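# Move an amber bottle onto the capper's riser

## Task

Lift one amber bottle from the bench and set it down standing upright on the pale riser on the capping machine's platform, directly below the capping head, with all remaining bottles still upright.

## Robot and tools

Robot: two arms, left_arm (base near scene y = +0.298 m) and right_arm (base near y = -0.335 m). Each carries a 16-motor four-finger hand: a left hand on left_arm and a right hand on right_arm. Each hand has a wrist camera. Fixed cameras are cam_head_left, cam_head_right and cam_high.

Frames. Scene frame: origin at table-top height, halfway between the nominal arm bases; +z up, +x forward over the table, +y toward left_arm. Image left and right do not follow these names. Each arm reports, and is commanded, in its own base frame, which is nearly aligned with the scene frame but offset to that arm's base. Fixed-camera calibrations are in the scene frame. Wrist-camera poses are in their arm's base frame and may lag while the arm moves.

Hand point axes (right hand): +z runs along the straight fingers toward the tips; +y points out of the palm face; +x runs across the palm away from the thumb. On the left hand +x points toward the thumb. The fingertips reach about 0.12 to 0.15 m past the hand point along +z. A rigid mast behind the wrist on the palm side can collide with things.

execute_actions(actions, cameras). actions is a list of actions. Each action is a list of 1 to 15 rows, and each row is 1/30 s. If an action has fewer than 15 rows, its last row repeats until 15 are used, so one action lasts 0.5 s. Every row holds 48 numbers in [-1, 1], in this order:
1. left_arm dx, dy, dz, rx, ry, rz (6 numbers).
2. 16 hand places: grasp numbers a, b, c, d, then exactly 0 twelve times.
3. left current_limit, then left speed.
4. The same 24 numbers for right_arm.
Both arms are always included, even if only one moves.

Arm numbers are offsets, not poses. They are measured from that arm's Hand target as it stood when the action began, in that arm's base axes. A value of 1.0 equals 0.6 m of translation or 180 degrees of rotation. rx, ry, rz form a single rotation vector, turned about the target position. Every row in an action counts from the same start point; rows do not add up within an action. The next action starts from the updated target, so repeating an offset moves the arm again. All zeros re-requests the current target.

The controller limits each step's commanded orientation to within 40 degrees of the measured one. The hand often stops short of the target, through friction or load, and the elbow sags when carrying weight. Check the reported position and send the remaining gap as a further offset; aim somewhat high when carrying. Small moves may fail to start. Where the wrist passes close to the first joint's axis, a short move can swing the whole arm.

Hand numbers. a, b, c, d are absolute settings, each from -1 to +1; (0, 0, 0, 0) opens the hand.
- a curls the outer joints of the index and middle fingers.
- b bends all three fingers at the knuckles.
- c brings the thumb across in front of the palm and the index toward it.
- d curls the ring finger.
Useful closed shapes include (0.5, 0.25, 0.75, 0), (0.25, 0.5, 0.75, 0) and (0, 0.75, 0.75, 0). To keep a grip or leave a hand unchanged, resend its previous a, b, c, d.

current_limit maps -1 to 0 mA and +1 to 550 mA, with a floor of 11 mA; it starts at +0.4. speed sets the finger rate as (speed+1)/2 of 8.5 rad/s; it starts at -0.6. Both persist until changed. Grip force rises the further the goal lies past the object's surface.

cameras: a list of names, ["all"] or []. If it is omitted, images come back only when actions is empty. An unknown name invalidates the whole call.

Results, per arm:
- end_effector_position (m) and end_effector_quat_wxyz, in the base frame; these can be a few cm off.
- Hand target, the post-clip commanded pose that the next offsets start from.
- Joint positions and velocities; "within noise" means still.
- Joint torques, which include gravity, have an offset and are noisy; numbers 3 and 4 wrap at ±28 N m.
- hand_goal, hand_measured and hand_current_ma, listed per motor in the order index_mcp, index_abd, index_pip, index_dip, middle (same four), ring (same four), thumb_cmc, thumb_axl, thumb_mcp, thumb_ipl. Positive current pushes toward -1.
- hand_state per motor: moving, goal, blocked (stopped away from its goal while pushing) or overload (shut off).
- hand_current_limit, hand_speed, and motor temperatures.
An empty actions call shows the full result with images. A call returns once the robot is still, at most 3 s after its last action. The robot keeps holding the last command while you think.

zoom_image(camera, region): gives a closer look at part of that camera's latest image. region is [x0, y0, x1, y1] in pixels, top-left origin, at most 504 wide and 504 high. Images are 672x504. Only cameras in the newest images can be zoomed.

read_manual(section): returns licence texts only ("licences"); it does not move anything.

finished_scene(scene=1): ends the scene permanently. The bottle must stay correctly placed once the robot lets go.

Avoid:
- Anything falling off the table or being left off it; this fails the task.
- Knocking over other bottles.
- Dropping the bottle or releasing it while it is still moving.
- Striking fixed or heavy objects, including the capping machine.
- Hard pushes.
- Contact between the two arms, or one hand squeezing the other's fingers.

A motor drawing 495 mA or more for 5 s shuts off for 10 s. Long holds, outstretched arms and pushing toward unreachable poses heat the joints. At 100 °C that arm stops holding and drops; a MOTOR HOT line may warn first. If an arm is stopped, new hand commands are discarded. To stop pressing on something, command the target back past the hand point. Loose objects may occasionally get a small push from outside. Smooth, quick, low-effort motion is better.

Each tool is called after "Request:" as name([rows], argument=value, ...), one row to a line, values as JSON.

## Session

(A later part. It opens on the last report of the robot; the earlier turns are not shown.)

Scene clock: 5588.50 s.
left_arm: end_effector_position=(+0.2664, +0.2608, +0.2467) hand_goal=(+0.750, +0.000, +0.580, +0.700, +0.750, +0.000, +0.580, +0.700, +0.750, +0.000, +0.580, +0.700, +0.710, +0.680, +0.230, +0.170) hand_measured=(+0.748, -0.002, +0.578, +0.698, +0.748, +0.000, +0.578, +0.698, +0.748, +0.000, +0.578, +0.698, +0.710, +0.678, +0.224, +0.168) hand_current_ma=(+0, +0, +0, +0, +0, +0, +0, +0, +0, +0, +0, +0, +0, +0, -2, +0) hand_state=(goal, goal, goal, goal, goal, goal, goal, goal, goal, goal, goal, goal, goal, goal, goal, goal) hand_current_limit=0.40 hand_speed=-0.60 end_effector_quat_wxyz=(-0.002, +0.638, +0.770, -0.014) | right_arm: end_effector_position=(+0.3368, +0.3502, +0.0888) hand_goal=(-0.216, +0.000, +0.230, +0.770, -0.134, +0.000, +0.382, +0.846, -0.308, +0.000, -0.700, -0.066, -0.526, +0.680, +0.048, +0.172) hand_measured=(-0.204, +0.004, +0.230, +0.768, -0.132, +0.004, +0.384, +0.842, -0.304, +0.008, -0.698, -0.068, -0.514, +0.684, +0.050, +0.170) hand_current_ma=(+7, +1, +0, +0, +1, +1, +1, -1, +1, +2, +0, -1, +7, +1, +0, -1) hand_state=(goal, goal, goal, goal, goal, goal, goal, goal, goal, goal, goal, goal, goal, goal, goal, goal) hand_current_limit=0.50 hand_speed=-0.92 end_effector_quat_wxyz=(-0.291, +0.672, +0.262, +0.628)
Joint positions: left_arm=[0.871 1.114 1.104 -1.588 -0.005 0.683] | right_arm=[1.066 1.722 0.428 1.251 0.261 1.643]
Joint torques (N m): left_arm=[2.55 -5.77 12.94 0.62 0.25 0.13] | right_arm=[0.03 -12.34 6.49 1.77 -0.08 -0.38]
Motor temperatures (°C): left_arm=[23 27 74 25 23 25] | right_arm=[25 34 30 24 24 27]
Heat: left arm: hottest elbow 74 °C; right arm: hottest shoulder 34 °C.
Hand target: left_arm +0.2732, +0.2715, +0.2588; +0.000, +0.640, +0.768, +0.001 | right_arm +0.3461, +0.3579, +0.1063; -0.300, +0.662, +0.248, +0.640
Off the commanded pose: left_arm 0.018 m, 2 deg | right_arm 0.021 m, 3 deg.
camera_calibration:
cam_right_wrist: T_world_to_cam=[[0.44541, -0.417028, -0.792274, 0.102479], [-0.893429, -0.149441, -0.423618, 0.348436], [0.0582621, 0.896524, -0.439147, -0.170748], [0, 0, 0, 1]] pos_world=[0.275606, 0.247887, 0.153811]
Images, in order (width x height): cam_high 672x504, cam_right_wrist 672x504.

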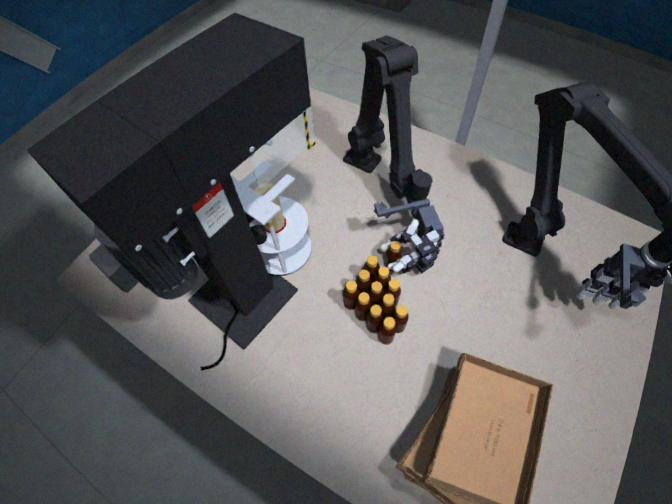

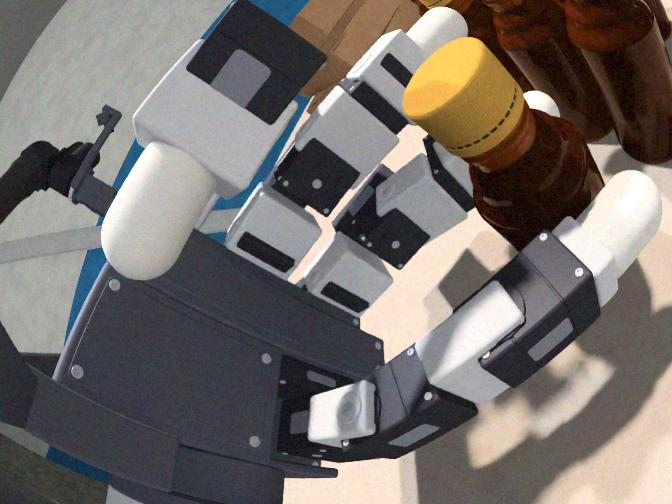

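Request:
execute_actions([
  [[0,0,0,0,0,0,0,0,0,0,0,0,0,0,0,0,0,0,0,0,0,0,0.4,-0.6,0,0,0,0,0,0,0.05,0.61,0.73,0.8,0,0,0,0,0,0,0,0,0,0,0,0,0.5,-0.92]],
  [[0,0,0,0,0,0,0,0,0,0,0,0,0,0,0,0,0,0,0,0,0,0,0.4,-0.6,0,0,0,0,0,0,0.05,0.63,0.73,0.8,0,0,0,0,0,0,0,0,0,0,0,0,0.5,-0.92]],
], cameras=["cam_right_wrist","cam_high"])

Request:
zoom_image(camera="cam_high", region=[330, 200, 470, 300])

Scene clock: 5596.63 s.
left_arm: end_effector_position=(+0.2664, +0.2608, +0.2467) hand_goal=(+0.750, +0.000, +0.580, +0.700, +0.750, +0.000, +0.580, +0.700, +0.750, +0.000, +0.580, +0.700, +0.710, +0.680, +0.230, +0.170) hand_measured=(+0.748, -0.002, +0.578, +0.698, +0.748, +0.000, +0.578, +0.698, +0.748, +0.000, +0.578, +0.698, +0.710, +0.678, +0.224, +0.168) hand_current_ma=(+0, +0, +0, +0, +0, +0, +0, +0, +0, +0, +0, +0, +0, +0, -2, +0) hand_state=(goal, goal, goal, goal, goal, goal, goal, goal, goal, goal, goal, goal, goal, goal, goal, goal) hand_current_limit=0.40 hand_speed=-0.60 end_effector_quat_wxyz=(-0.002, +0.638, +0.770, -0.014) | right_arm: end_effector_position=(+0.3369, +0.3507, +0.0889) hand_goal=(-0.270, +0.000, +0.242, +0.778, -0.204, +0.000, +0.374, +0.846, -0.368, +0.000, -0.700, -0.058, -0.526, +0.680, +0.048, +0.180) hand_measured=(-0.232, +0.004, +0.250, +0.778, -0.200, +0.004, +0.376, +0.842, -0.364, +0.008, -0.698, -0.060, -0.514, +0.684, +0.052, +0.180) hand_current_ma=(+49, +1, +3, +0, +1, +1, +1, -1, +1, +2, +0, -1, +7, +1, +1, +0) hand_state=(blocked, goal, goal, goal, goal, goal, goal, goal, goal, goal, goal, goal, goal, goal, goal, goal) hand_current_limit=0.50 hand_speed=-0.92 end_effector_quat_wxyz=(-0.292, +0.672, +0.262, +0.628)
Joint positions: left_arm=[0.871 1.114 1.104 -1.588 -0.005 0.683] | right_arm=[1.066 1.722 0.429 1.251 0.26 1.645]
Joint torques (N m): left_arm=[2.61 -5.71 12.94 0.62 0.25 0.14] | right_arm=[0.15 -12.04 6.42 1.88 -0.04 -0.41]
Motor temperatures (°C): left_arm=[23 27 74 25 23 25] | right_arm=[25 34 30 24 24 27]
Heat: left arm: hottest elbow 74 °C; right arm: hottest shoulder 34 °C.
Hand target: left_arm +0.2732, +0.2715, +0.2588; +0.000, +0.640, +0.768, +0.001 | right_arm +0.3461, +0.3578, +0.1062; -0.300, +0.662, +0.248, +0.640
Off the commanded pose: left_arm 0.018 m, 2 deg | right_arm 0.021 m, 3 deg.
camera_calibration:
cam_right_wrist: T_world_to_cam=[[0.445072, -0.415003, -0.793526, 0.102301], [-0.893688, -0.149578, -0.423023, 0.348673], [0.0568619, 0.89744, -0.437457, -0.171128], [0, 0, 0, 1]] pos_world=[0.275804, 0.248186, 0.153814]
Images, in order (width x height): cam_high 672x504, cam_right_wrist 672x504.

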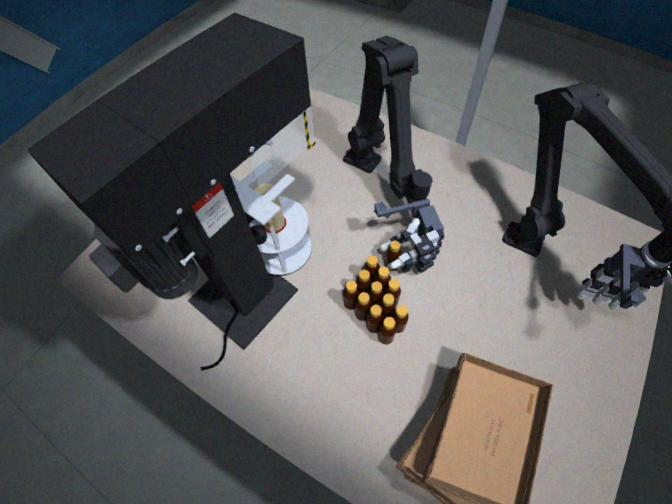

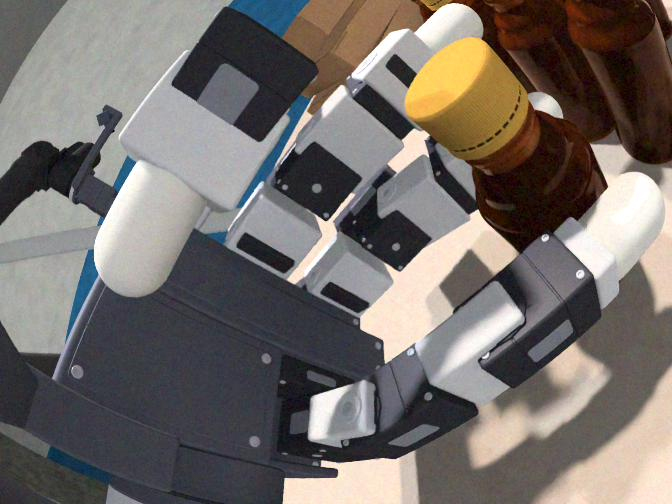

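Scaled by 3.600 from the camera's 672x504 image, which has a finer 960x720 frame.

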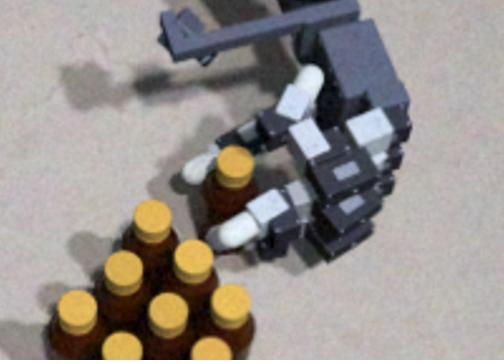

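Request:
execute_actions([
  [[0,0,0,0,0,0,0,0,0,0,0,0,0,0,0,0,0,0,0,0,0,0,0.4,-0.6,0,0,0,0,0,0,0.05,0.65,0.73,0.8,0,0,0,0,0,0,0,0,0,0,0,0,0.5,-0.92]],
  [[0,0,0,0,0,0,0,0,0,0,0,0,0,0,0,0,0,0,0,0,0,0,0.4,-0.6,0,0,0,0,0,0,0.05,0.67,0.73,0.8,0,0,0,0,0,0,0,0,0,0,0,0,0.5,-0.92]],
], cameras=["cam_right_wrist","cam_high"])

Request:
zoom_image(camera="cam_high", region=[330, 200, 470, 300])

Scene clock: 5605.33 s.
left_arm: end_effector_position=(+0.2664, +0.2608, +0.2467) hand_goal=(+0.750, +0.000, +0.580, +0.700, +0.750, +0.000, +0.580, +0.700, +0.750, +0.000, +0.580, +0.700, +0.710, +0.680, +0.230, +0.170) hand_measured=(+0.748, -0.002, +0.578, +0.698, +0.748, +0.000, +0.578, +0.698, +0.748, +0.000, +0.578, +0.698, +0.710, +0.678, +0.224, +0.168) hand_current_ma=(+0, +0, +0, +0, +0, +0, +0, +0, +0, +0, +0, +0, +0, +0, -2, +0) hand_state=(goal, goal, goal, goal, goal, goal, goal, goal, goal, goal, goal, goal, goal, goal, goal, goal) hand_current_limit=0.40 hand_speed=-0.60 end_effector_quat_wxyz=(-0.002, +0.638, +0.770, -0.014) | right_arm: end_effector_position=(+0.3368, +0.3507, +0.0889) hand_goal=(-0.324, +0.000, +0.254, +0.786, -0.274, +0.000, +0.366, +0.846, -0.428, +0.000, -0.700, -0.050, -0.526, +0.680, +0.048, +0.188) hand_measured=(-0.258, +0.004, +0.270, +0.788, -0.270, +0.004, +0.368, +0.842, -0.424, +0.008, -0.698, -0.052, -0.514, +0.684, +0.058, +0.192) hand_current_ma=(+123, +1, +10, +1, +1, +1, +1, -1, +1, +2, +0, -1, +7, +1, +7, +1) hand_state=(blocked, goal, goal, goal, goal, goal, goal, goal, goal, goal, goal, goal, goal, goal, goal, goal) hand_current_limit=0.50 hand_speed=-0.92 end_effector_quat_wxyz=(-0.292, +0.672, +0.262, +0.628)
Joint positions: left_arm=[0.871 1.114 1.104 -1.588 -0.005 0.683] | right_arm=[1.066 1.722 0.429 1.251 0.26 1.645]
Joint torques (N m): left_arm=[2.61 -5.71 12.96 0.62 0.25 0.13] | right_arm=[0.09 -12.22 6.49 1.77 -0.01 -0.41]
Motor temperatures (°C): left_arm=[23 27 74 25 23 25] | right_arm=[25 34 30 24 24 27]
Heat: left arm: hottest elbow 74 °C; right arm: hottest shoulder 34 °C.
Hand target: left_arm +0.2732, +0.2715, +0.2588; +0.000, +0.640, +0.768, +0.001 | right_arm +0.3461, +0.3578, +0.1062; -0.300, +0.662, +0.248, +0.640
Off the commanded pose: left_arm 0.018 m, 2 deg | right_arm 0.021 m, 3 deg.
camera_calibration:
cam_right_wrist: T_world_to_cam=[[0.444834, -0.41475, -0.793791, 0.102265], [-0.893819, -0.149518, -0.422767, 0.348613], [0.0566568, 0.897567, -0.437222, -0.171183], [0, 0, 0, 1]] pos_world=[0.275804, 0.248186, 0.153714]
Images, in order (width x height): cam_high 672x504, cam_right_wrist 672x504.

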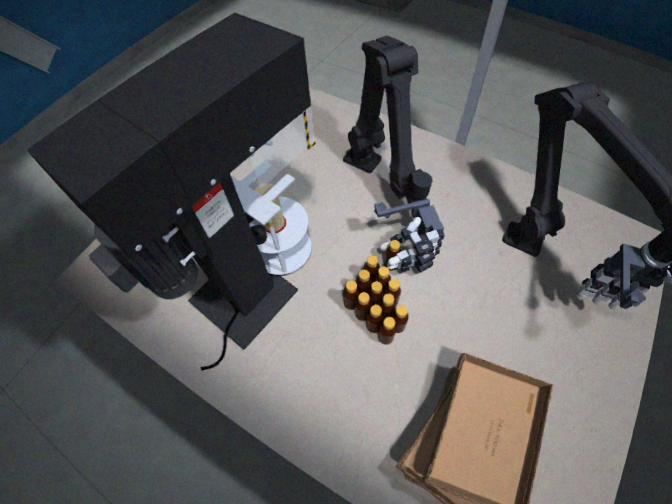

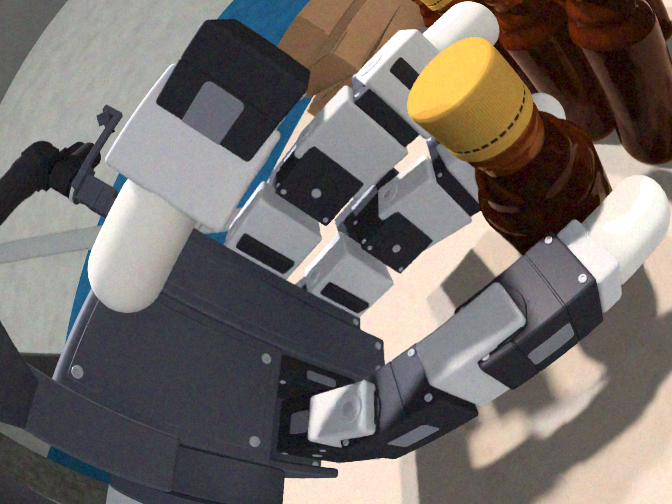

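Scaled by 3.600 from the camera's 672x504 image, which has a finer 960x720 frame.

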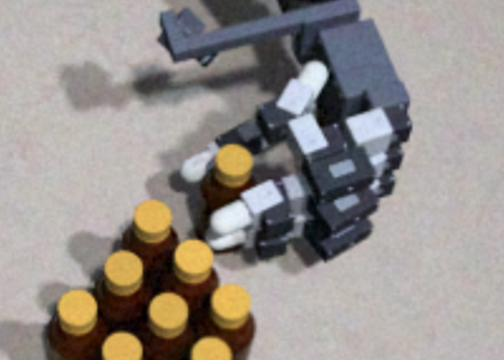

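Request:
execute_actions([
  [[0,0,0,0,0,0,0,0,0,0,0,0,0,0,0,0,0,0,0,0,0,0,0.4,-0.6,0,0,0,0,0,0,0.05,0.69,0.73,0.8,0,0,0,0,0,0,0,0,0,0,0,0,0.5,-0.92]],
  [[0,0,0,0,0,0,0,0,0,0,0,0,0,0,0,0,0,0,0,0,0,0,0.4,-0.6,0,0,0,0,0,0,0.05,0.71,0.73,0.8,0,0,0,0,0,0,0,0,0,0,0,0,0.5,-0.92]],
], cameras=["cam_right_wrist","cam_high"])

Request:
zoom_image(camera="cam_high", region=[330, 200, 470, 300])

Scene clock: 5626.00 s.
left_arm: end_effector_position=(+0.2664, +0.2608, +0.2467) hand_goal=(+0.750, +0.000, +0.580, +0.700, +0.750, +0.000, +0.580, +0.700, +0.750, +0.000, +0.580, +0.700, +0.710, +0.680, +0.230, +0.170) hand_measured=(+0.748, -0.002, +0.578, +0.698, +0.748, +0.000, +0.578, +0.698, +0.748, +0.000, +0.578, +0.698, +0.710, +0.678, +0.224, +0.168) hand_current_ma=(+0, +0, +0, +0, +0, +0, +0, +0, +0, +0, +0, +0, +0, +0, -2, +0) hand_state=(goal, goal, goal, goal, goal, goal, goal, goal, goal, goal, goal, goal, goal, goal, goal, goal) hand_current_limit=0.40 hand_speed=-0.60 end_effector_quat_wxyz=(-0.002, +0.638, +0.770, -0.014) | right_arm: end_effector_position=(+0.3368, +0.3508, +0.0889) hand_goal=(-0.378, +0.000, +0.266, +0.794, -0.344, +0.000, +0.358, +0.846, -0.488, +0.000, -0.700, -0.042, -0.526, +0.680, +0.048, +0.196) hand_measured=(-0.284, +0.004, +0.290, +0.800, -0.340, +0.004, +0.360, +0.842, -0.466, +0.008, -0.698, -0.044, -0.514, +0.684, +0.066, +0.202) hand_current_ma=(+222, +1, +20, +2, +1, +1, +1, -1, +21, +2, +1, -1, +7, +1, +18, +3) hand_state=(blocked, goal, blocked, goal, goal, goal, goal, goal, blocked, goal, goal, goal, goal, goal, goal, goal) hand_current_limit=0.50 hand_speed=-0.92 end_effector_quat_wxyz=(-0.292, +0.672, +0.262, +0.628)
Joint positions: left_arm=[0.871 1.114 1.104 -1.588 -0.005 0.683] | right_arm=[1.066 1.722 0.429 1.251 0.259 1.646]
Joint torques (N m): left_arm=[2.61 -5.77 12.94 0.64 0.25 0.13] | right_arm=[0.09 -12.04 6.42 1.8 0.01 -0.42]
Motor temperatures (°C): left_arm=[23 27 74 25 23 25] | right_arm=[25 34 31 24 24 27]
Heat: left arm: hottest elbow 74 °C; right arm: hottest shoulder 34 °C.
Hand target: left_arm +0.2732, +0.2715, +0.2588; +0.000, +0.640, +0.768, +0.001 | right_arm +0.3461, +0.3578, +0.1062; -0.300, +0.662, +0.248, +0.640
Off the commanded pose: left_arm 0.018 m, 2 deg | right_arm 0.021 m, 3 deg.
camera_calibration:
cam_right_wrist: T_world_to_cam=[[0.444789, -0.414351, -0.794025, 0.102215], [-0.893867, -0.149679, -0.422609, 0.348641], [0.0562601, 0.897724, -0.43695, -0.171154], [0, 0, 0, 1]] pos_world=[0.275804, 0.248186, 0.153715]
Images, in order (width x height): cam_high 672x504, cam_right_wrist 672x504.

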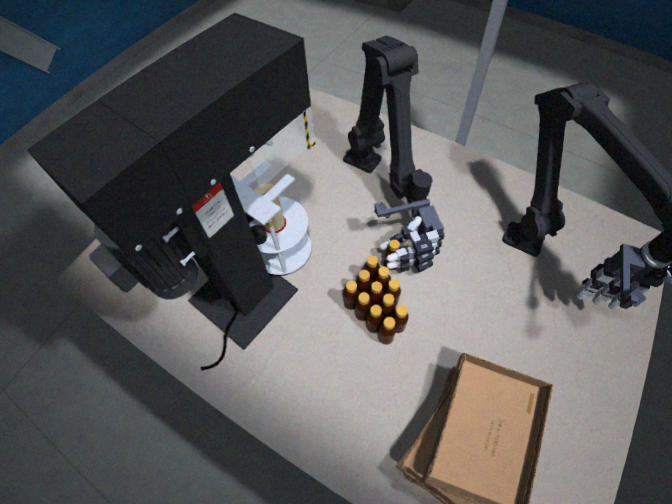

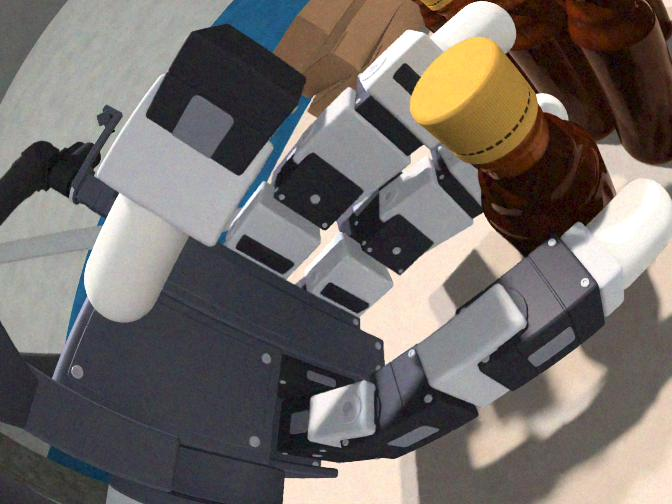

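Scaled by 3.600 from the camera's 672x504 image, which has a finer 960x720 frame.

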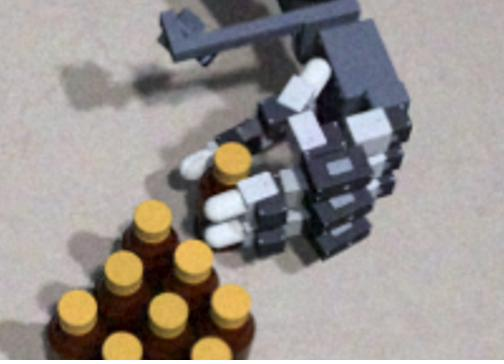

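Request:
execute_actions([
  [[0,0,0,0,0,0,0,0,0,0,0,0,0,0,0,0,0,0,0,0,0,0,0.4,-0.6,0,0,0,0,0,0,0.05,0.72,0.73,0.7,0,0,0,0,0,0,0,0,0,0,0,0,0.5,-0.92]],
  [[0,0,0,0,0,0,0,0,0,0,0,0,0,0,0,0,0,0,0,0,0,0,0.4,-0.6,0,0,0,0,0,0,0.05,0.735,0.73,0.7,0,0,0,0,0,0,0,0,0,0,0,0,0.5,-0.92]],
], cameras=["cam_right_wrist","cam_high"])

Request:
zoom_image(camera="cam_high", region=[330, 200, 470, 300])

Scene clock: 5640.33 s.
left_arm: end_effector_position=(+0.2664, +0.2608, +0.2467) hand_goal=(+0.750, +0.000, +0.580, +0.700, +0.750, +0.000, +0.580, +0.700, +0.750, +0.000, +0.580, +0.700, +0.710, +0.680, +0.230, +0.170) hand_measured=(+0.748, -0.002, +0.578, +0.698, +0.748, +0.000, +0.578, +0.698, +0.748, +0.000, +0.578, +0.698, +0.710, +0.678, +0.224, +0.168) hand_current_ma=(+0, +0, +0, +0, +0, +0, +0, +0, +0, +0, +0, +0, +0, +0, -2, +0) hand_state=(goal, goal, goal, goal, goal, goal, goal, goal, goal, goal, goal, goal, goal, goal, goal, goal) hand_current_limit=0.40 hand_speed=-0.60 end_effector_quat_wxyz=(-0.002, +0.638, +0.770, -0.014) | right_arm: end_effector_position=(+0.3368, +0.3508, +0.0889) hand_goal=(-0.422, +0.000, +0.284, +0.800, -0.408, +0.000, +0.354, +0.846, -0.480, +0.000, -0.540, +0.072, -0.526, +0.680, +0.048, +0.200) hand_measured=(-0.306, +0.006, +0.314, +0.808, -0.404, +0.004, +0.356, +0.842, -0.476, +0.008, -0.542, +0.070, -0.514, +0.684, +0.070, +0.208) hand_current_ma=(+310, +1, +30, +3, +1, +1, +1, -1, +1, +2, +0, -1, +7, +1, +28, +6) hand_state=(blocked, goal, blocked, goal, goal, goal, goal, goal, goal, goal, goal, goal, goal, goal, blocked, goal) hand_current_limit=0.50 hand_speed=-0.92 end_effector_quat_wxyz=(-0.292, +0.672, +0.262, +0.628)
Joint positions: left_arm=[0.871 1.114 1.104 -1.588 -0.005 0.683] | right_arm=[1.066 1.722 0.429 1.251 0.259 1.646]
Joint torques (N m): left_arm=[2.61 -5.77 12.94 0.62 0.25 0.13] | right_arm=[0.09 -12.22 6.41 1.77 -0.02 -0.42]
Motor temperatures (°C): left_arm=[23 27 74 25 23 25] | right_arm=[25 34 31 24 24 27]
Heat: left arm: hottest elbow 74 °C; right arm: hottest shoulder 34 °C.
Hand target: left_arm +0.2732, +0.2715, +0.2588; +0.000, +0.640, +0.768, +0.001 | right_arm +0.3461, +0.3578, +0.1062; -0.300, +0.662, +0.248, +0.640
Off the commanded pose: left_arm 0.018 m, 2 deg | right_arm 0.021 m, 3 deg.
camera_calibration:
cam_right_wrist: T_world_to_cam=[[0.444789, -0.414351, -0.794025, 0.102215], [-0.893867, -0.149679, -0.422609, 0.348641], [0.0562601, 0.897724, -0.43695, -0.171154], [0, 0, 0, 1]] pos_world=[0.275804, 0.248186, 0.153715]
Images, in order (width x height): cam_high 672x504, cam_right_wrist 672x504.

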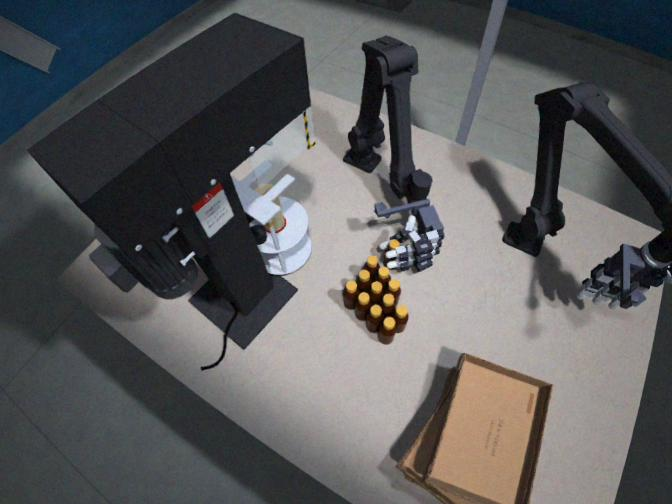

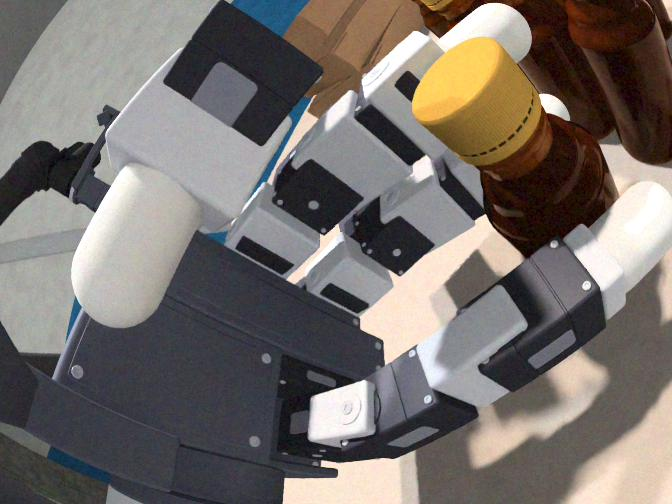

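Scaled by 3.600 from the camera's 672x504 image, which has a finer 960x720 frame.

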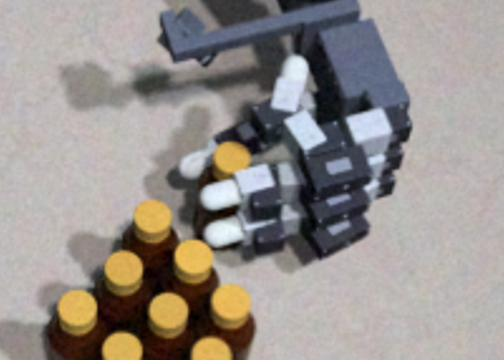

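Request:
execute_actions([
  [[0,0,0,0,0,0,0,0,0,0,0,0,0,0,0,0,0,0,0,0,0,0,0.4,-0.6,0,0,0.01,0,0,0,0.05,0.74,0.73,0.7,0,0,0,0,0,0,0,0,0,0,0,0,0.5,-0.92]],
  [[0,0,0,0,0,0,0,0,0,0,0,0,0,0,0,0,0,0,0,0,0,0,0.4,-0.6,0,0,0.01,0,0,0,0.05,0.74,0.73,0.7,0,0,0,0,0,0,0,0,0,0,0,0,0.5,-0.92]],
], cameras=["cam_right_wrist","cam_high"])

Request:
zoom_image(camera="cam_high", region=[330, 200, 470, 300])

Scene clock: 5669.80 s.
left_arm: end_effector_position=(+0.2664, +0.2608, +0.2467) hand_goal=(+0.750, +0.000, +0.580, +0.700, +0.750, +0.000, +0.580, +0.700, +0.750, +0.000, +0.580, +0.700, +0.710, +0.680, +0.230, +0.170) hand_measured=(+0.748, -0.002, +0.578, +0.698, +0.748, +0.000, +0.578, +0.698, +0.748, +0.000, +0.578, +0.698, +0.710, +0.678, +0.224, +0.168) hand_current_ma=(+0, +0, +0, +0, +0, +0, +0, +0, +0, +0, +0, +0, +0, +0, -2, +0) hand_state=(goal, goal, goal, goal, goal, goal, goal, goal, goal, goal, goal, goal, goal, goal, goal, goal) hand_current_limit=0.40 hand_speed=-0.60 end_effector_quat_wxyz=(-0.002, +0.638, +0.770, -0.014) | right_arm: end_effector_position=(+0.3361, +0.3503, +0.0906) hand_goal=(-0.430, +0.000, +0.286, +0.800, -0.418, +0.000, +0.352, +0.846, -0.488, +0.000, -0.540, +0.074, -0.526, +0.680, +0.048, +0.202) hand_measured=(-0.312, +0.018, +0.318, +0.808, -0.414, +0.004, +0.356, +0.844, -0.484, +0.008, -0.542, +0.072, -0.500, +0.684, +0.074, +0.212) hand_current_ma=(+316, +10, +31, +3, +1, +1, +1, -1, +1, +2, +0, -1, +24, +1, +36, +8) hand_state=(blocked, goal, blocked, goal, goal, goal, goal, goal, goal, goal, goal, goal, blocked, goal, blocked, goal) hand_current_limit=0.50 hand_speed=-0.92 end_effector_quat_wxyz=(-0.293, +0.681, +0.259, +0.619)
Joint positions: left_arm=[0.871 1.114 1.104 -1.588 -0.005 0.683] | right_arm=[1.066 1.686 0.429 1.193 0.259 1.667]
Joint torques (N m): left_arm=[2.55 -5.77 12.96 0.62 0.25 0.13] | right_arm=[0.09 -13.22 6.76 2.07 0.04 -0.64]
Motor temperatures (°C): left_arm=[23 27 74 25 23 25] | right_arm=[25 34 31 24 24 27]
Heat: left arm: hottest elbow 74 °C; right arm: hottest shoulder 34 °C.
Hand target: left_arm +0.2732, +0.2715, +0.2588; +0.000, +0.640, +0.768, +0.001 | right_arm +0.3461, +0.3578, +0.1181; -0.300, +0.662, +0.248, +0.640
Off the commanded pose: left_arm 0.018 m, 2 deg | right_arm 0.030 m, 4 deg.
camera_calibration:
cam_right_wrist: T_world_to_cam=[[0.423665, -0.418627, -0.80328, 0.113124], [-0.904634, -0.150208, -0.398841, 0.350274], [0.0463067, 0.89565, -0.442342, -0.165372], [0, 0, 0, 1]] pos_world=[0.276601, 0.248086, 0.157423]
Images, in order (width x height): cam_high 672x504, cam_right_wrist 672x504.

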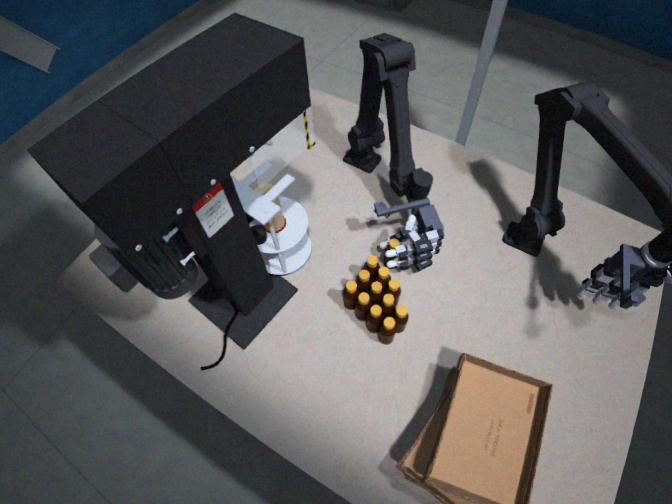

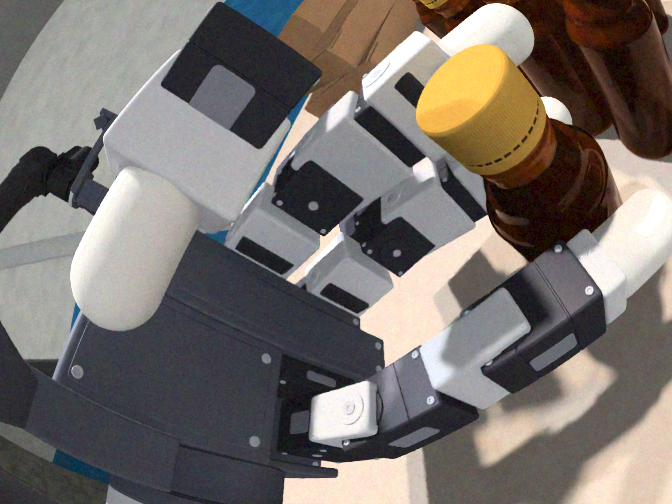

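Scaled by 3.600 from the camera's 672x504 image, which has a finer 960x720 frame.

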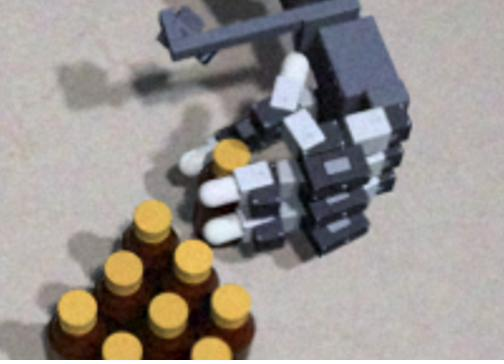

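Request:
execute_actions([
  [[0,0,0,0,0,0,0,0,0,0,0,0,0,0,0,0,0,0,0,0,0,0,0.4,-0.6,0,0,0.007,0,0,0,0.05,0.74,0.73,0.7,0,0,0,0,0,0,0,0,0,0,0,0,0.5,-0.92]],
  [[0,0,0,0,0,0,0,0,0,0,0,0,0,0,0,0,0,0,0,0,0,0,0.4,-0.6,0,0,0.007,0,0,0,0.05,0.74,0.73,0.7,0,0,0,0,0,0,0,0,0,0,0,0,0.5,-0.92]],
], cameras=["cam_right_wrist","cam_high"])

Request:
zoom_image(camera="cam_high", region=[330, 200, 470, 300])

Scene clock: 5683.77 s.
left_arm: end_effector_position=(+0.2664, +0.2608, +0.2467) hand_goal=(+0.750, +0.000, +0.580, +0.700, +0.750, +0.000, +0.580, +0.700, +0.750, +0.000, +0.580, +0.700, +0.710, +0.680, +0.230, +0.170) hand_measured=(+0.748, -0.002, +0.578, +0.698, +0.748, +0.000, +0.578, +0.698, +0.748, +0.000, +0.578, +0.698, +0.710, +0.678, +0.224, +0.168) hand_current_ma=(+0, +0, +0, +0, +0, +0, +0, +0, +0, +0, +0, +0, +0, +0, -2, +0) hand_state=(goal, goal, goal, goal, goal, goal, goal, goal, goal, goal, goal, goal, goal, goal, goal, goal) hand_current_limit=0.40 hand_speed=-0.60 end_effector_quat_wxyz=(-0.002, +0.638, +0.770, -0.014) | right_arm: end_effector_position=(+0.3357, +0.3500, +0.0969) hand_goal=(-0.430, +0.000, +0.286, +0.800, -0.418, +0.000, +0.352, +0.846, -0.488, +0.000, -0.540, +0.074, -0.526, +0.680, +0.048, +0.202) hand_measured=(-0.312, +0.020, +0.318, +0.808, -0.414, +0.004, +0.356, +0.844, -0.484, +0.008, -0.542, +0.072, -0.498, +0.684, +0.074, +0.212) hand_current_ma=(+315, +11, +31, +3, +1, +1, +1, -1, +1, +2, +0, -1, +28, +1, +36, +8) hand_state=(blocked, goal, blocked, goal, goal, goal, goal, goal, goal, goal, goal, goal, blocked, goal, blocked, goal) hand_current_limit=0.50 hand_speed=-0.92 end_effector_quat_wxyz=(-0.295, +0.683, +0.257, +0.617)
Joint positions: left_arm=[0.871 1.114 1.104 -1.588 -0.005 0.683] | right_arm=[1.066 1.652 0.429 1.155 0.259 1.673]
Joint torques (N m): left_arm=[2.55 -5.77 12.96 0.62 0.25 0.13] | right_arm=[0.38 -12.98 7.04 2.19 0.07 -0.72]
Motor temperatures (°C): left_arm=[23 27 74 25 23 25] | right_arm=[25 34 31 24 24 27]
Heat: left arm: hottest elbow 74 °C; right arm: hottest shoulder 34 °C.
Hand target: left_arm +0.2732, +0.2715, +0.2588; +0.000, +0.640, +0.768, +0.001 | right_arm +0.3461, +0.3578, +0.1267; -0.300, +0.662, +0.248, +0.640
Off the commanded pose: left_arm 0.018 m, 2 deg | right_arm 0.032 m, 4 deg.
camera_calibration:
cam_right_wrist: T_world_to_cam=[[0.41822, -0.417915, -0.806498, 0.120162], [-0.90729, -0.149389, -0.393075, 0.352448], [0.0437906, 0.896119, -0.441647, -0.161717], [0, 0, 0, 1]] pos_world=[0.2766, 0.247787, 0.164027]
Images, in order (width x height): cam_high 672x504, cam_right_wrist 672x504.

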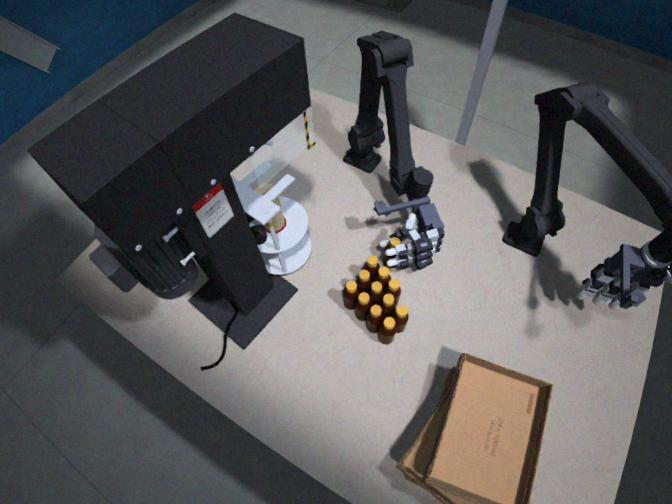

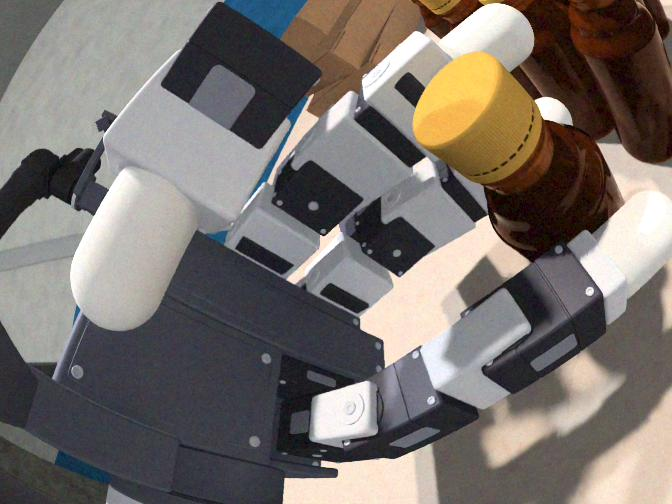

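Scaled by 3.600 from the camera's 672x504 image, which has a finer 960x720 frame.

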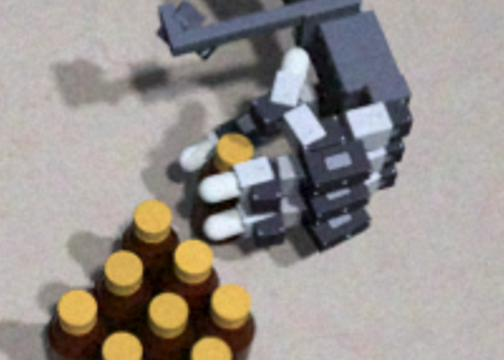

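Request:
execute_actions([
  [[0,0,0,0,0,0,0,0,0,0,0,0,0,0,0,0,0,0,0,0,0,0,0.4,-0.6,0,0,0.009,0,0,0,0.05,0.74,0.73,0.7,0,0,0,0,0,0,0,0,0,0,0,0,0.5,-0.92]],
  [[0,0,0,0,0,0,0,0,0,0,0,0,0,0,0,0,0,0,0,0,0,0,0.4,-0.6,0,0,0.009,0,0,0,0.05,0.74,0.73,0.7,0,0,0,0,0,0,0,0,0,0,0,0,0.5,-0.92]],
], cameras=["cam_right_wrist","cam_high"])

Request:
zoom_image(camera="cam_high", region=[330, 200, 470, 300])

Scene clock: 5700.97 s.
left_arm: end_effector_position=(+0.2664, +0.2608, +0.2467) hand_goal=(+0.750, +0.000, +0.580, +0.700, +0.750, +0.000, +0.580, +0.700, +0.750, +0.000, +0.580, +0.700, +0.710, +0.680, +0.230, +0.170) hand_measured=(+0.748, -0.002, +0.578, +0.698, +0.748, +0.000, +0.578, +0.698, +0.748, +0.000, +0.578, +0.698, +0.710, +0.678, +0.224, +0.168) hand_current_ma=(+0, +0, +0, +0, +0, +0, +0, +0, +0, +0, +0, +0, +0, +0, -2, +0) hand_state=(goal, goal, goal, goal, goal, goal, goal, goal, goal, goal, goal, goal, goal, goal, goal, goal) hand_current_limit=0.40 hand_speed=-0.60 end_effector_quat_wxyz=(-0.002, +0.638, +0.770, -0.014) | right_arm: end_effector_position=(+0.3352, +0.3492, +0.1063) hand_goal=(-0.430, +0.000, +0.286, +0.800, -0.418, +0.000, +0.352, +0.846, -0.488, +0.000, -0.540, +0.074, -0.526, +0.680, +0.048, +0.202) hand_measured=(-0.312, +0.020, +0.318, +0.808, -0.414, +0.004, +0.356, +0.844, -0.484, +0.008, -0.542, +0.072, -0.498, +0.684, +0.074, +0.212) hand_current_ma=(+315, +12, +32, +3, +1, +1, +1, -1, +1, +2, +0, -1, +29, +1, +37, +8) hand_state=(blocked, goal, blocked, goal, goal, goal, goal, goal, goal, goal, goal, goal, blocked, goal, blocked, goal) hand_current_limit=0.50 hand_speed=-0.92 end_effector_quat_wxyz=(-0.294, +0.684, +0.258, +0.616)
Joint positions: left_arm=[0.871 1.114 1.104 -1.588 -0.005 0.683] | right_arm=[1.066 1.609 0.429 1.109 0.259 1.674]
Joint torques (N m): left_arm=[2.61 -5.71 12.96 0.64 0.25 0.13] | right_arm=[0.09 -12.57 7.72 2.19 0.08 -0.72]
Motor temperatures (°C): left_arm=[23 27 74 25 23 25] | right_arm=[25 34 32 24 24 27]
Heat: left arm: hottest elbow 74 °C; right arm: hottest shoulder 34 °C.
Hand target: left_arm +0.2732, +0.2715, +0.2588; +0.000, +0.640, +0.768, +0.001 | right_arm +0.3461, +0.3578, +0.1375; -0.300, +0.662, +0.248, +0.640
Off the commanded pose: left_arm 0.018 m, 2 deg | right_arm 0.034 m, 4 deg.
camera_calibration:
cam_right_wrist: T_world_to_cam=[[0.416984, -0.419558, -0.806285, 0.128527], [-0.907892, -0.150212, -0.391368, 0.355956], [0.0430873, 0.895214, -0.443549, -0.156044], [0, 0, 0, 1]] pos_world=[0.2763, 0.247086, 0.173726]
Images, in order (width x height): cam_high 672x504, cam_right_wrist 672x504.

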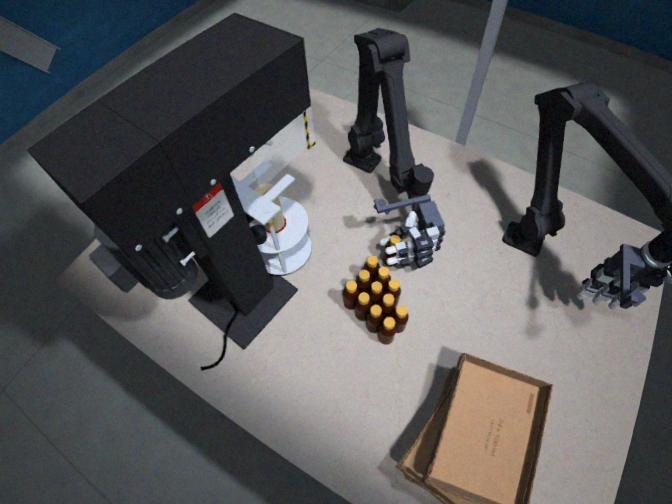

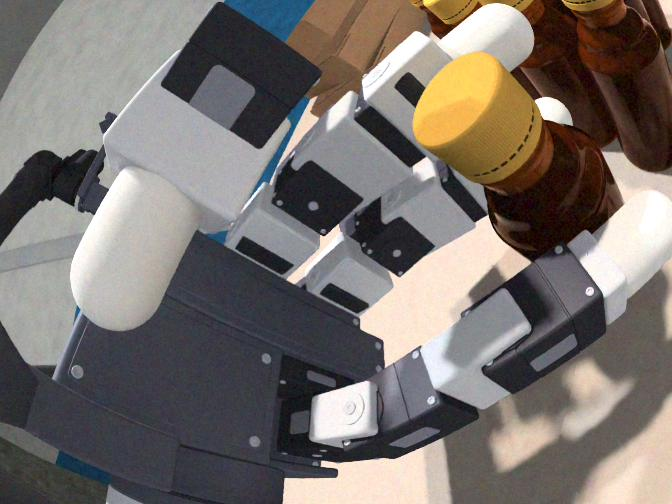

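Scaled by 3.600 from the camera's 672x504 image, which has a finer 960x720 frame.

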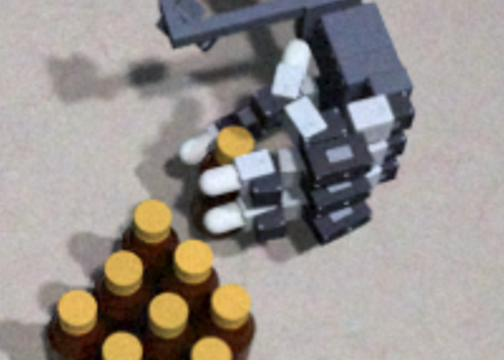

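Request:
execute_actions([
  [[0,0,0,0,0,0,0,0,0,0,0,0,0,0,0,0,0,0,0,0,0,0,0.4,-0.6,0,0,0.015,0,0,0,0.05,0.74,0.73,0.7,0,0,0,0,0,0,0,0,0,0,0,0,0.5,-0.92]],
  [[0,0,0,0,0,0,0,0,0,0,0,0,0,0,0,0,0,0,0,0,0,0,0.4,-0.6,0,0,0.015,0,0,0,0.05,0.74,0.73,0.7,0,0,0,0,0,0,0,0,0,0,0,0,0.5,-0.92]],
  [[0,0,0,0,0,0,0,0,0,0,0,0,0,0,0,0,0,0,0,0,0,0,0.4,-0.6,0,0,0.015,0,0,0,0.05,0.74,0.73,0.7,0,0,0,0,0,0,0,0,0,0,0,0,0.5,-0.92]],
], cameras=["cam_right_wrist","cam_high","cam_head_right"])

Request:
zoom_image(camera="cam_high", region=[330, 200, 470, 300])

Request:
zoom_image(camera="cam_head_right", region=[280, 190, 420, 290])

Scene clock: 5725.80 s.
left_arm: end_effector_position=(+0.2664, +0.2608, +0.2467) hand_goal=(+0.750, +0.000, +0.580, +0.700, +0.750, +0.000, +0.580, +0.700, +0.750, +0.000, +0.580, +0.700, +0.710, +0.680, +0.230, +0.170) hand_measured=(+0.748, -0.002, +0.578, +0.698, +0.748, +0.000, +0.578, +0.698, +0.748, +0.000, +0.578, +0.698, +0.710, +0.678, +0.224, +0.168) hand_current_ma=(+0, +0, +0, +0, +0, +0, +0, +0, +0, +0, +0, +0, +0, +0, -2, +0) hand_state=(goal, goal, goal, goal, goal, goal, goal, goal, goal, goal, goal, goal, goal, goal, goal, goal) hand_current_limit=0.40 hand_speed=-0.60 end_effector_quat_wxyz=(-0.002, +0.638, +0.770, -0.014) | right_arm: end_effector_position=(+0.3332, +0.3456, +0.1279) hand_goal=(-0.430, +0.000, +0.286, +0.800, -0.418, +0.000, +0.352, +0.846, -0.488, +0.000, -0.540, +0.074, -0.526, +0.680, +0.048, +0.202) hand_measured=(-0.312, +0.020, +0.318, +0.808, -0.414, +0.004, +0.356, +0.844, -0.484, +0.008, -0.542, +0.072, -0.496, +0.684, +0.074, +0.212) hand_current_ma=(+313, +12, +32, +3, +1, +1, +1, -1, +1, +2, +0, -1, +29, +1, +37, +8) hand_state=(blocked, blocked, blocked, goal, goal, goal, goal, goal, goal, goal, goal, goal, blocked, goal, blocked, goal) hand_current_limit=0.50 hand_speed=-0.92 end_effector_quat_wxyz=(-0.292, +0.687, +0.260, +0.613)
Joint positions: left_arm=[0.871 1.114 1.104 -1.588 -0.005 0.683] | right_arm=[1.066 1.503 0.429 0.992 0.259 1.675]
Joint torques (N m): left_arm=[2.55 -5.77 12.96 0.61 0.25 0.13] | right_arm=[0.03 -11.63 9.59 2.25 0.1 -0.73]
Motor temperatures (°C): left_arm=[23 27 74 25 23 25] | right_arm=[25 34 32 24 24 27]
Heat: left arm: hottest elbow 74 °C; right arm: hottest shoulder 34 °C.
Hand target: left_arm +0.2732, +0.2715, +0.2588; +0.000, +0.640, +0.768, +0.001 | right_arm +0.3461, +0.3578, +0.1645; -0.300, +0.662, +0.248, +0.640
Off the commanded pose: left_arm 0.018 m, 2 deg | right_arm 0.041 m, 5 deg.
camera_calibration:
cam_right_wrist: T_world_to_cam=[[0.412163, -0.426481, -0.80513, 0.149099], [-0.910211, -0.153484, -0.384655, 0.362983], [0.0404737, 0.891379, -0.451448, -0.139879], [0, 0, 0, 1]] pos_world=[0.274599, 0.243985, 0.196519]
Images, in order (width x height): cam_head_right 672x504, cam_high 672x504, cam_right_wrist 672x504.

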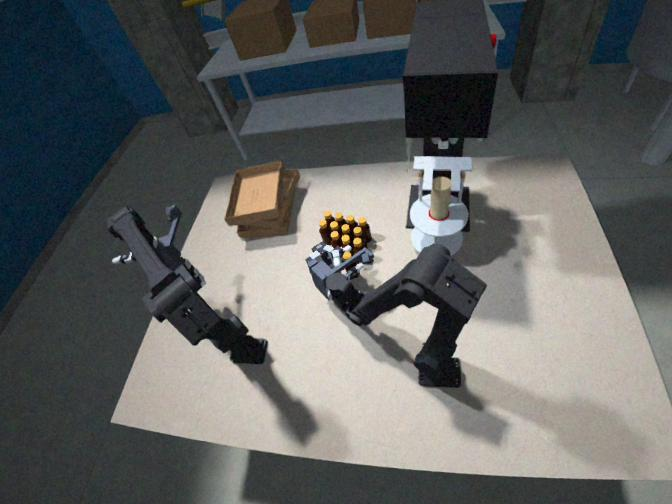

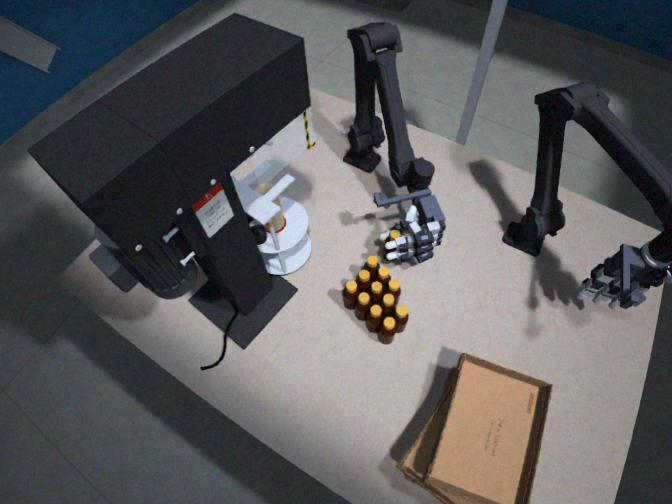

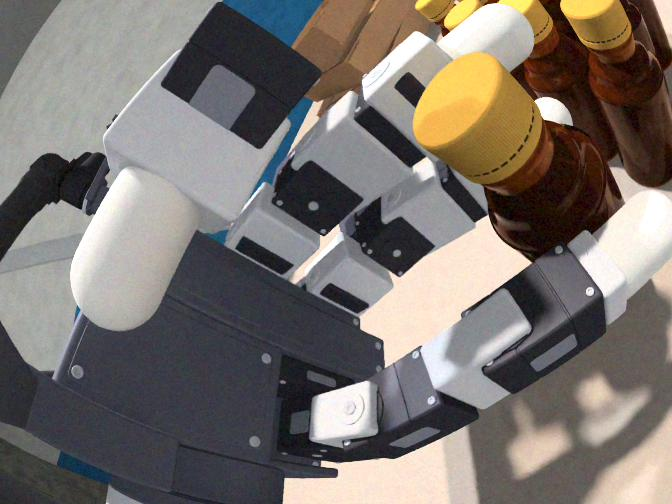

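Scaled by 3.600 from the camera's 672x504 image, which has a finer 960x720 frame.

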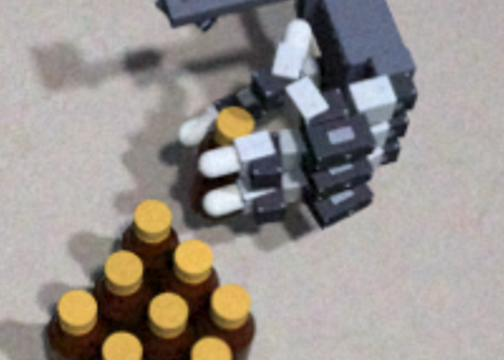

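Scaled by 3.600 from the camera's 672x504 image, which has a finer 960x720 frame.

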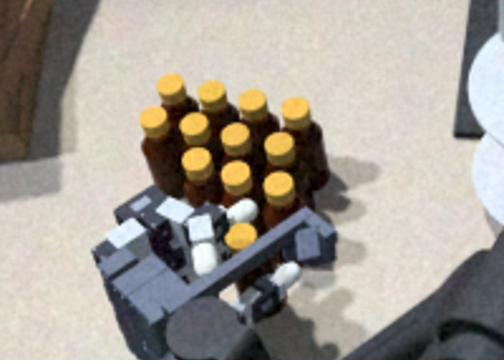

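Request:
zoom_image(camera="cam_head_right", region=[370, 60, 530, 260])

Scaled by 2.520 from the camera's 672x504 image, which has a finer 960x720 frame.

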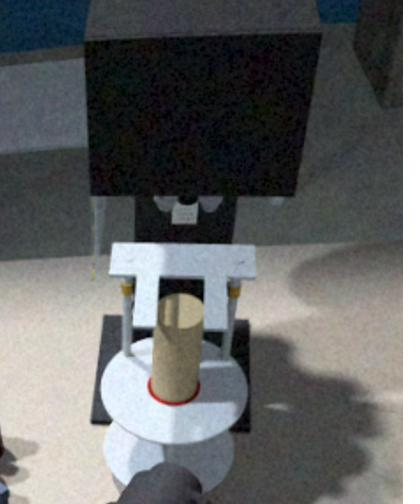

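Request:
execute_actions([
  [[0,0,0,0,0,0,0,0,0,0,0,0,0,0,0,0,0,0,0,0,0,0,0.4,-0.6,0,0,0.02,0,0,0,0.05,0.74,0.73,0.7,0,0,0,0,0,0,0,0,0,0,0,0,0.5,-0.92]],
  [[0,0,0,0,0,0,0,0,0,0,0,0,0,0,0,0,0,0,0,0,0,0,0.4,-0.6,0,0,0.02,0,0,0,0.05,0.74,0.73,0.7,0,0,0,0,0,0,0,0,0,0,0,0,0.5,-0.92]],
  [[0,0,0,0,0,0,0,0,0,0,0,0,0,0,0,0,0,0,0,0,0,0,0.4,-0.6,0,0,0.02,0,0,0,0.05,0.74,0.73,0.7,0,0,0,0,0,0,0,0,0,0,0,0,0.5,-0.92]],
], cameras=["cam_right_wrist"])

Scene clock: 5799.33 s.
left_arm: end_effector_position=(+0.2664, +0.2608, +0.2467) hand_goal=(+0.750, +0.000, +0.580, +0.700, +0.750, +0.000, +0.580, +0.700, +0.750, +0.000, +0.580, +0.700, +0.710, +0.680, +0.230, +0.170) hand_measured=(+0.748, -0.002, +0.578, +0.698, +0.748, +0.000, +0.578, +0.698, +0.748, +0.000, +0.578, +0.698, +0.710, +0.678, +0.224, +0.168) hand_current_ma=(+0, +0, +0, +0, +0, +0, +0, +0, +0, +0, +0, +0, +0, +0, -2, +0) hand_state=(goal, goal, goal, goal, goal, goal, goal, goal, goal, goal, goal, goal, goal, goal, goal, goal) hand_current_limit=0.40 hand_speed=-0.60 end_effector_quat_wxyz=(-0.002, +0.638, +0.770, -0.014) | right_arm: end_effector_position=(+0.3326, +0.3445, +0.1589) hand_goal=(-0.430, +0.000, +0.286, +0.800, -0.418, +0.000, +0.352, +0.846, -0.488, +0.000, -0.540, +0.074, -0.526, +0.680, +0.048, +0.202) hand_measured=(-0.312, +0.020, +0.318, +0.808, -0.414, +0.004, +0.356, +0.844, -0.484, +0.008, -0.542, +0.072, -0.496, +0.684, +0.074, +0.212) hand_current_ma=(+313, +12, +32, +3, +1, +1, +1, -1, +1, +2, +0, -1, +30, +1, +37, +8) hand_state=(blocked, blocked, blocked, goal, goal, goal, goal, goal, goal, goal, goal, goal, blocked, goal, blocked, goal) hand_current_limit=0.50 hand_speed=-0.92 end_effector_quat_wxyz=(-0.290, +0.689, +0.260, +0.611)
Joint positions: left_arm=[0.871 1.114 1.104 -1.588 -0.005 0.683] | right_arm=[1.066 1.378 0.451 0.84 0.26 1.675]
Joint torques (N m): left_arm=[2.55 -5.83 12.94 0.62 0.25 0.13] | right_arm=[0.15 -10.93 11.21 2.09 0.11 -0.73]
Motor temperatures (°C): left_arm=[23 27 74 25 23 25] | right_arm=[25 34 35 24 24 27]
Heat: left arm: hottest elbow 74 °C; right arm: hottest elbow 35 °C.
Hand target: left_arm +0.2732, +0.2715, +0.2588; +0.000, +0.640, +0.768, +0.001 | right_arm +0.3461, +0.3578, +0.2005; -0.300, +0.662, +0.248, +0.640
Off the commanded pose: left_arm 0.018 m, 2 deg | right_arm 0.046 m, 5 deg.
camera_calibration:
cam_right_wrist: T_world_to_cam=[[0.40942, -0.4308, -0.804231, 0.176165], [-0.911492, -0.155012, -0.38099, 0.374734], [0.0394651, 0.889035, -0.456135, -0.123059], [0, 0, 0, 1]] pos_world=[0.274299, 0.243384, 0.228315]
Images, in order (width x height): cam_right_wrist 672x504.

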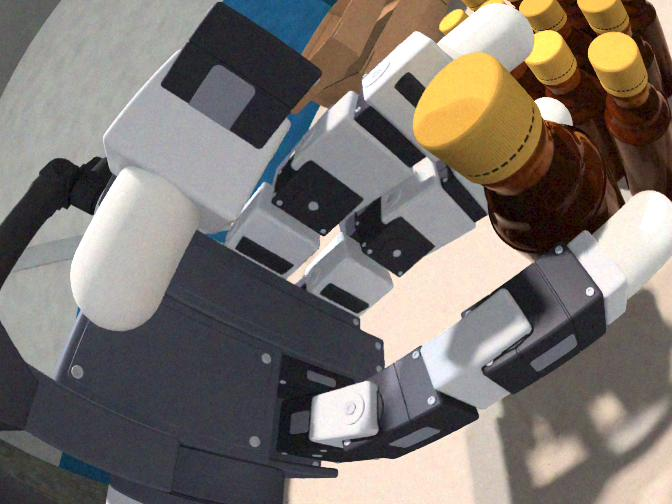

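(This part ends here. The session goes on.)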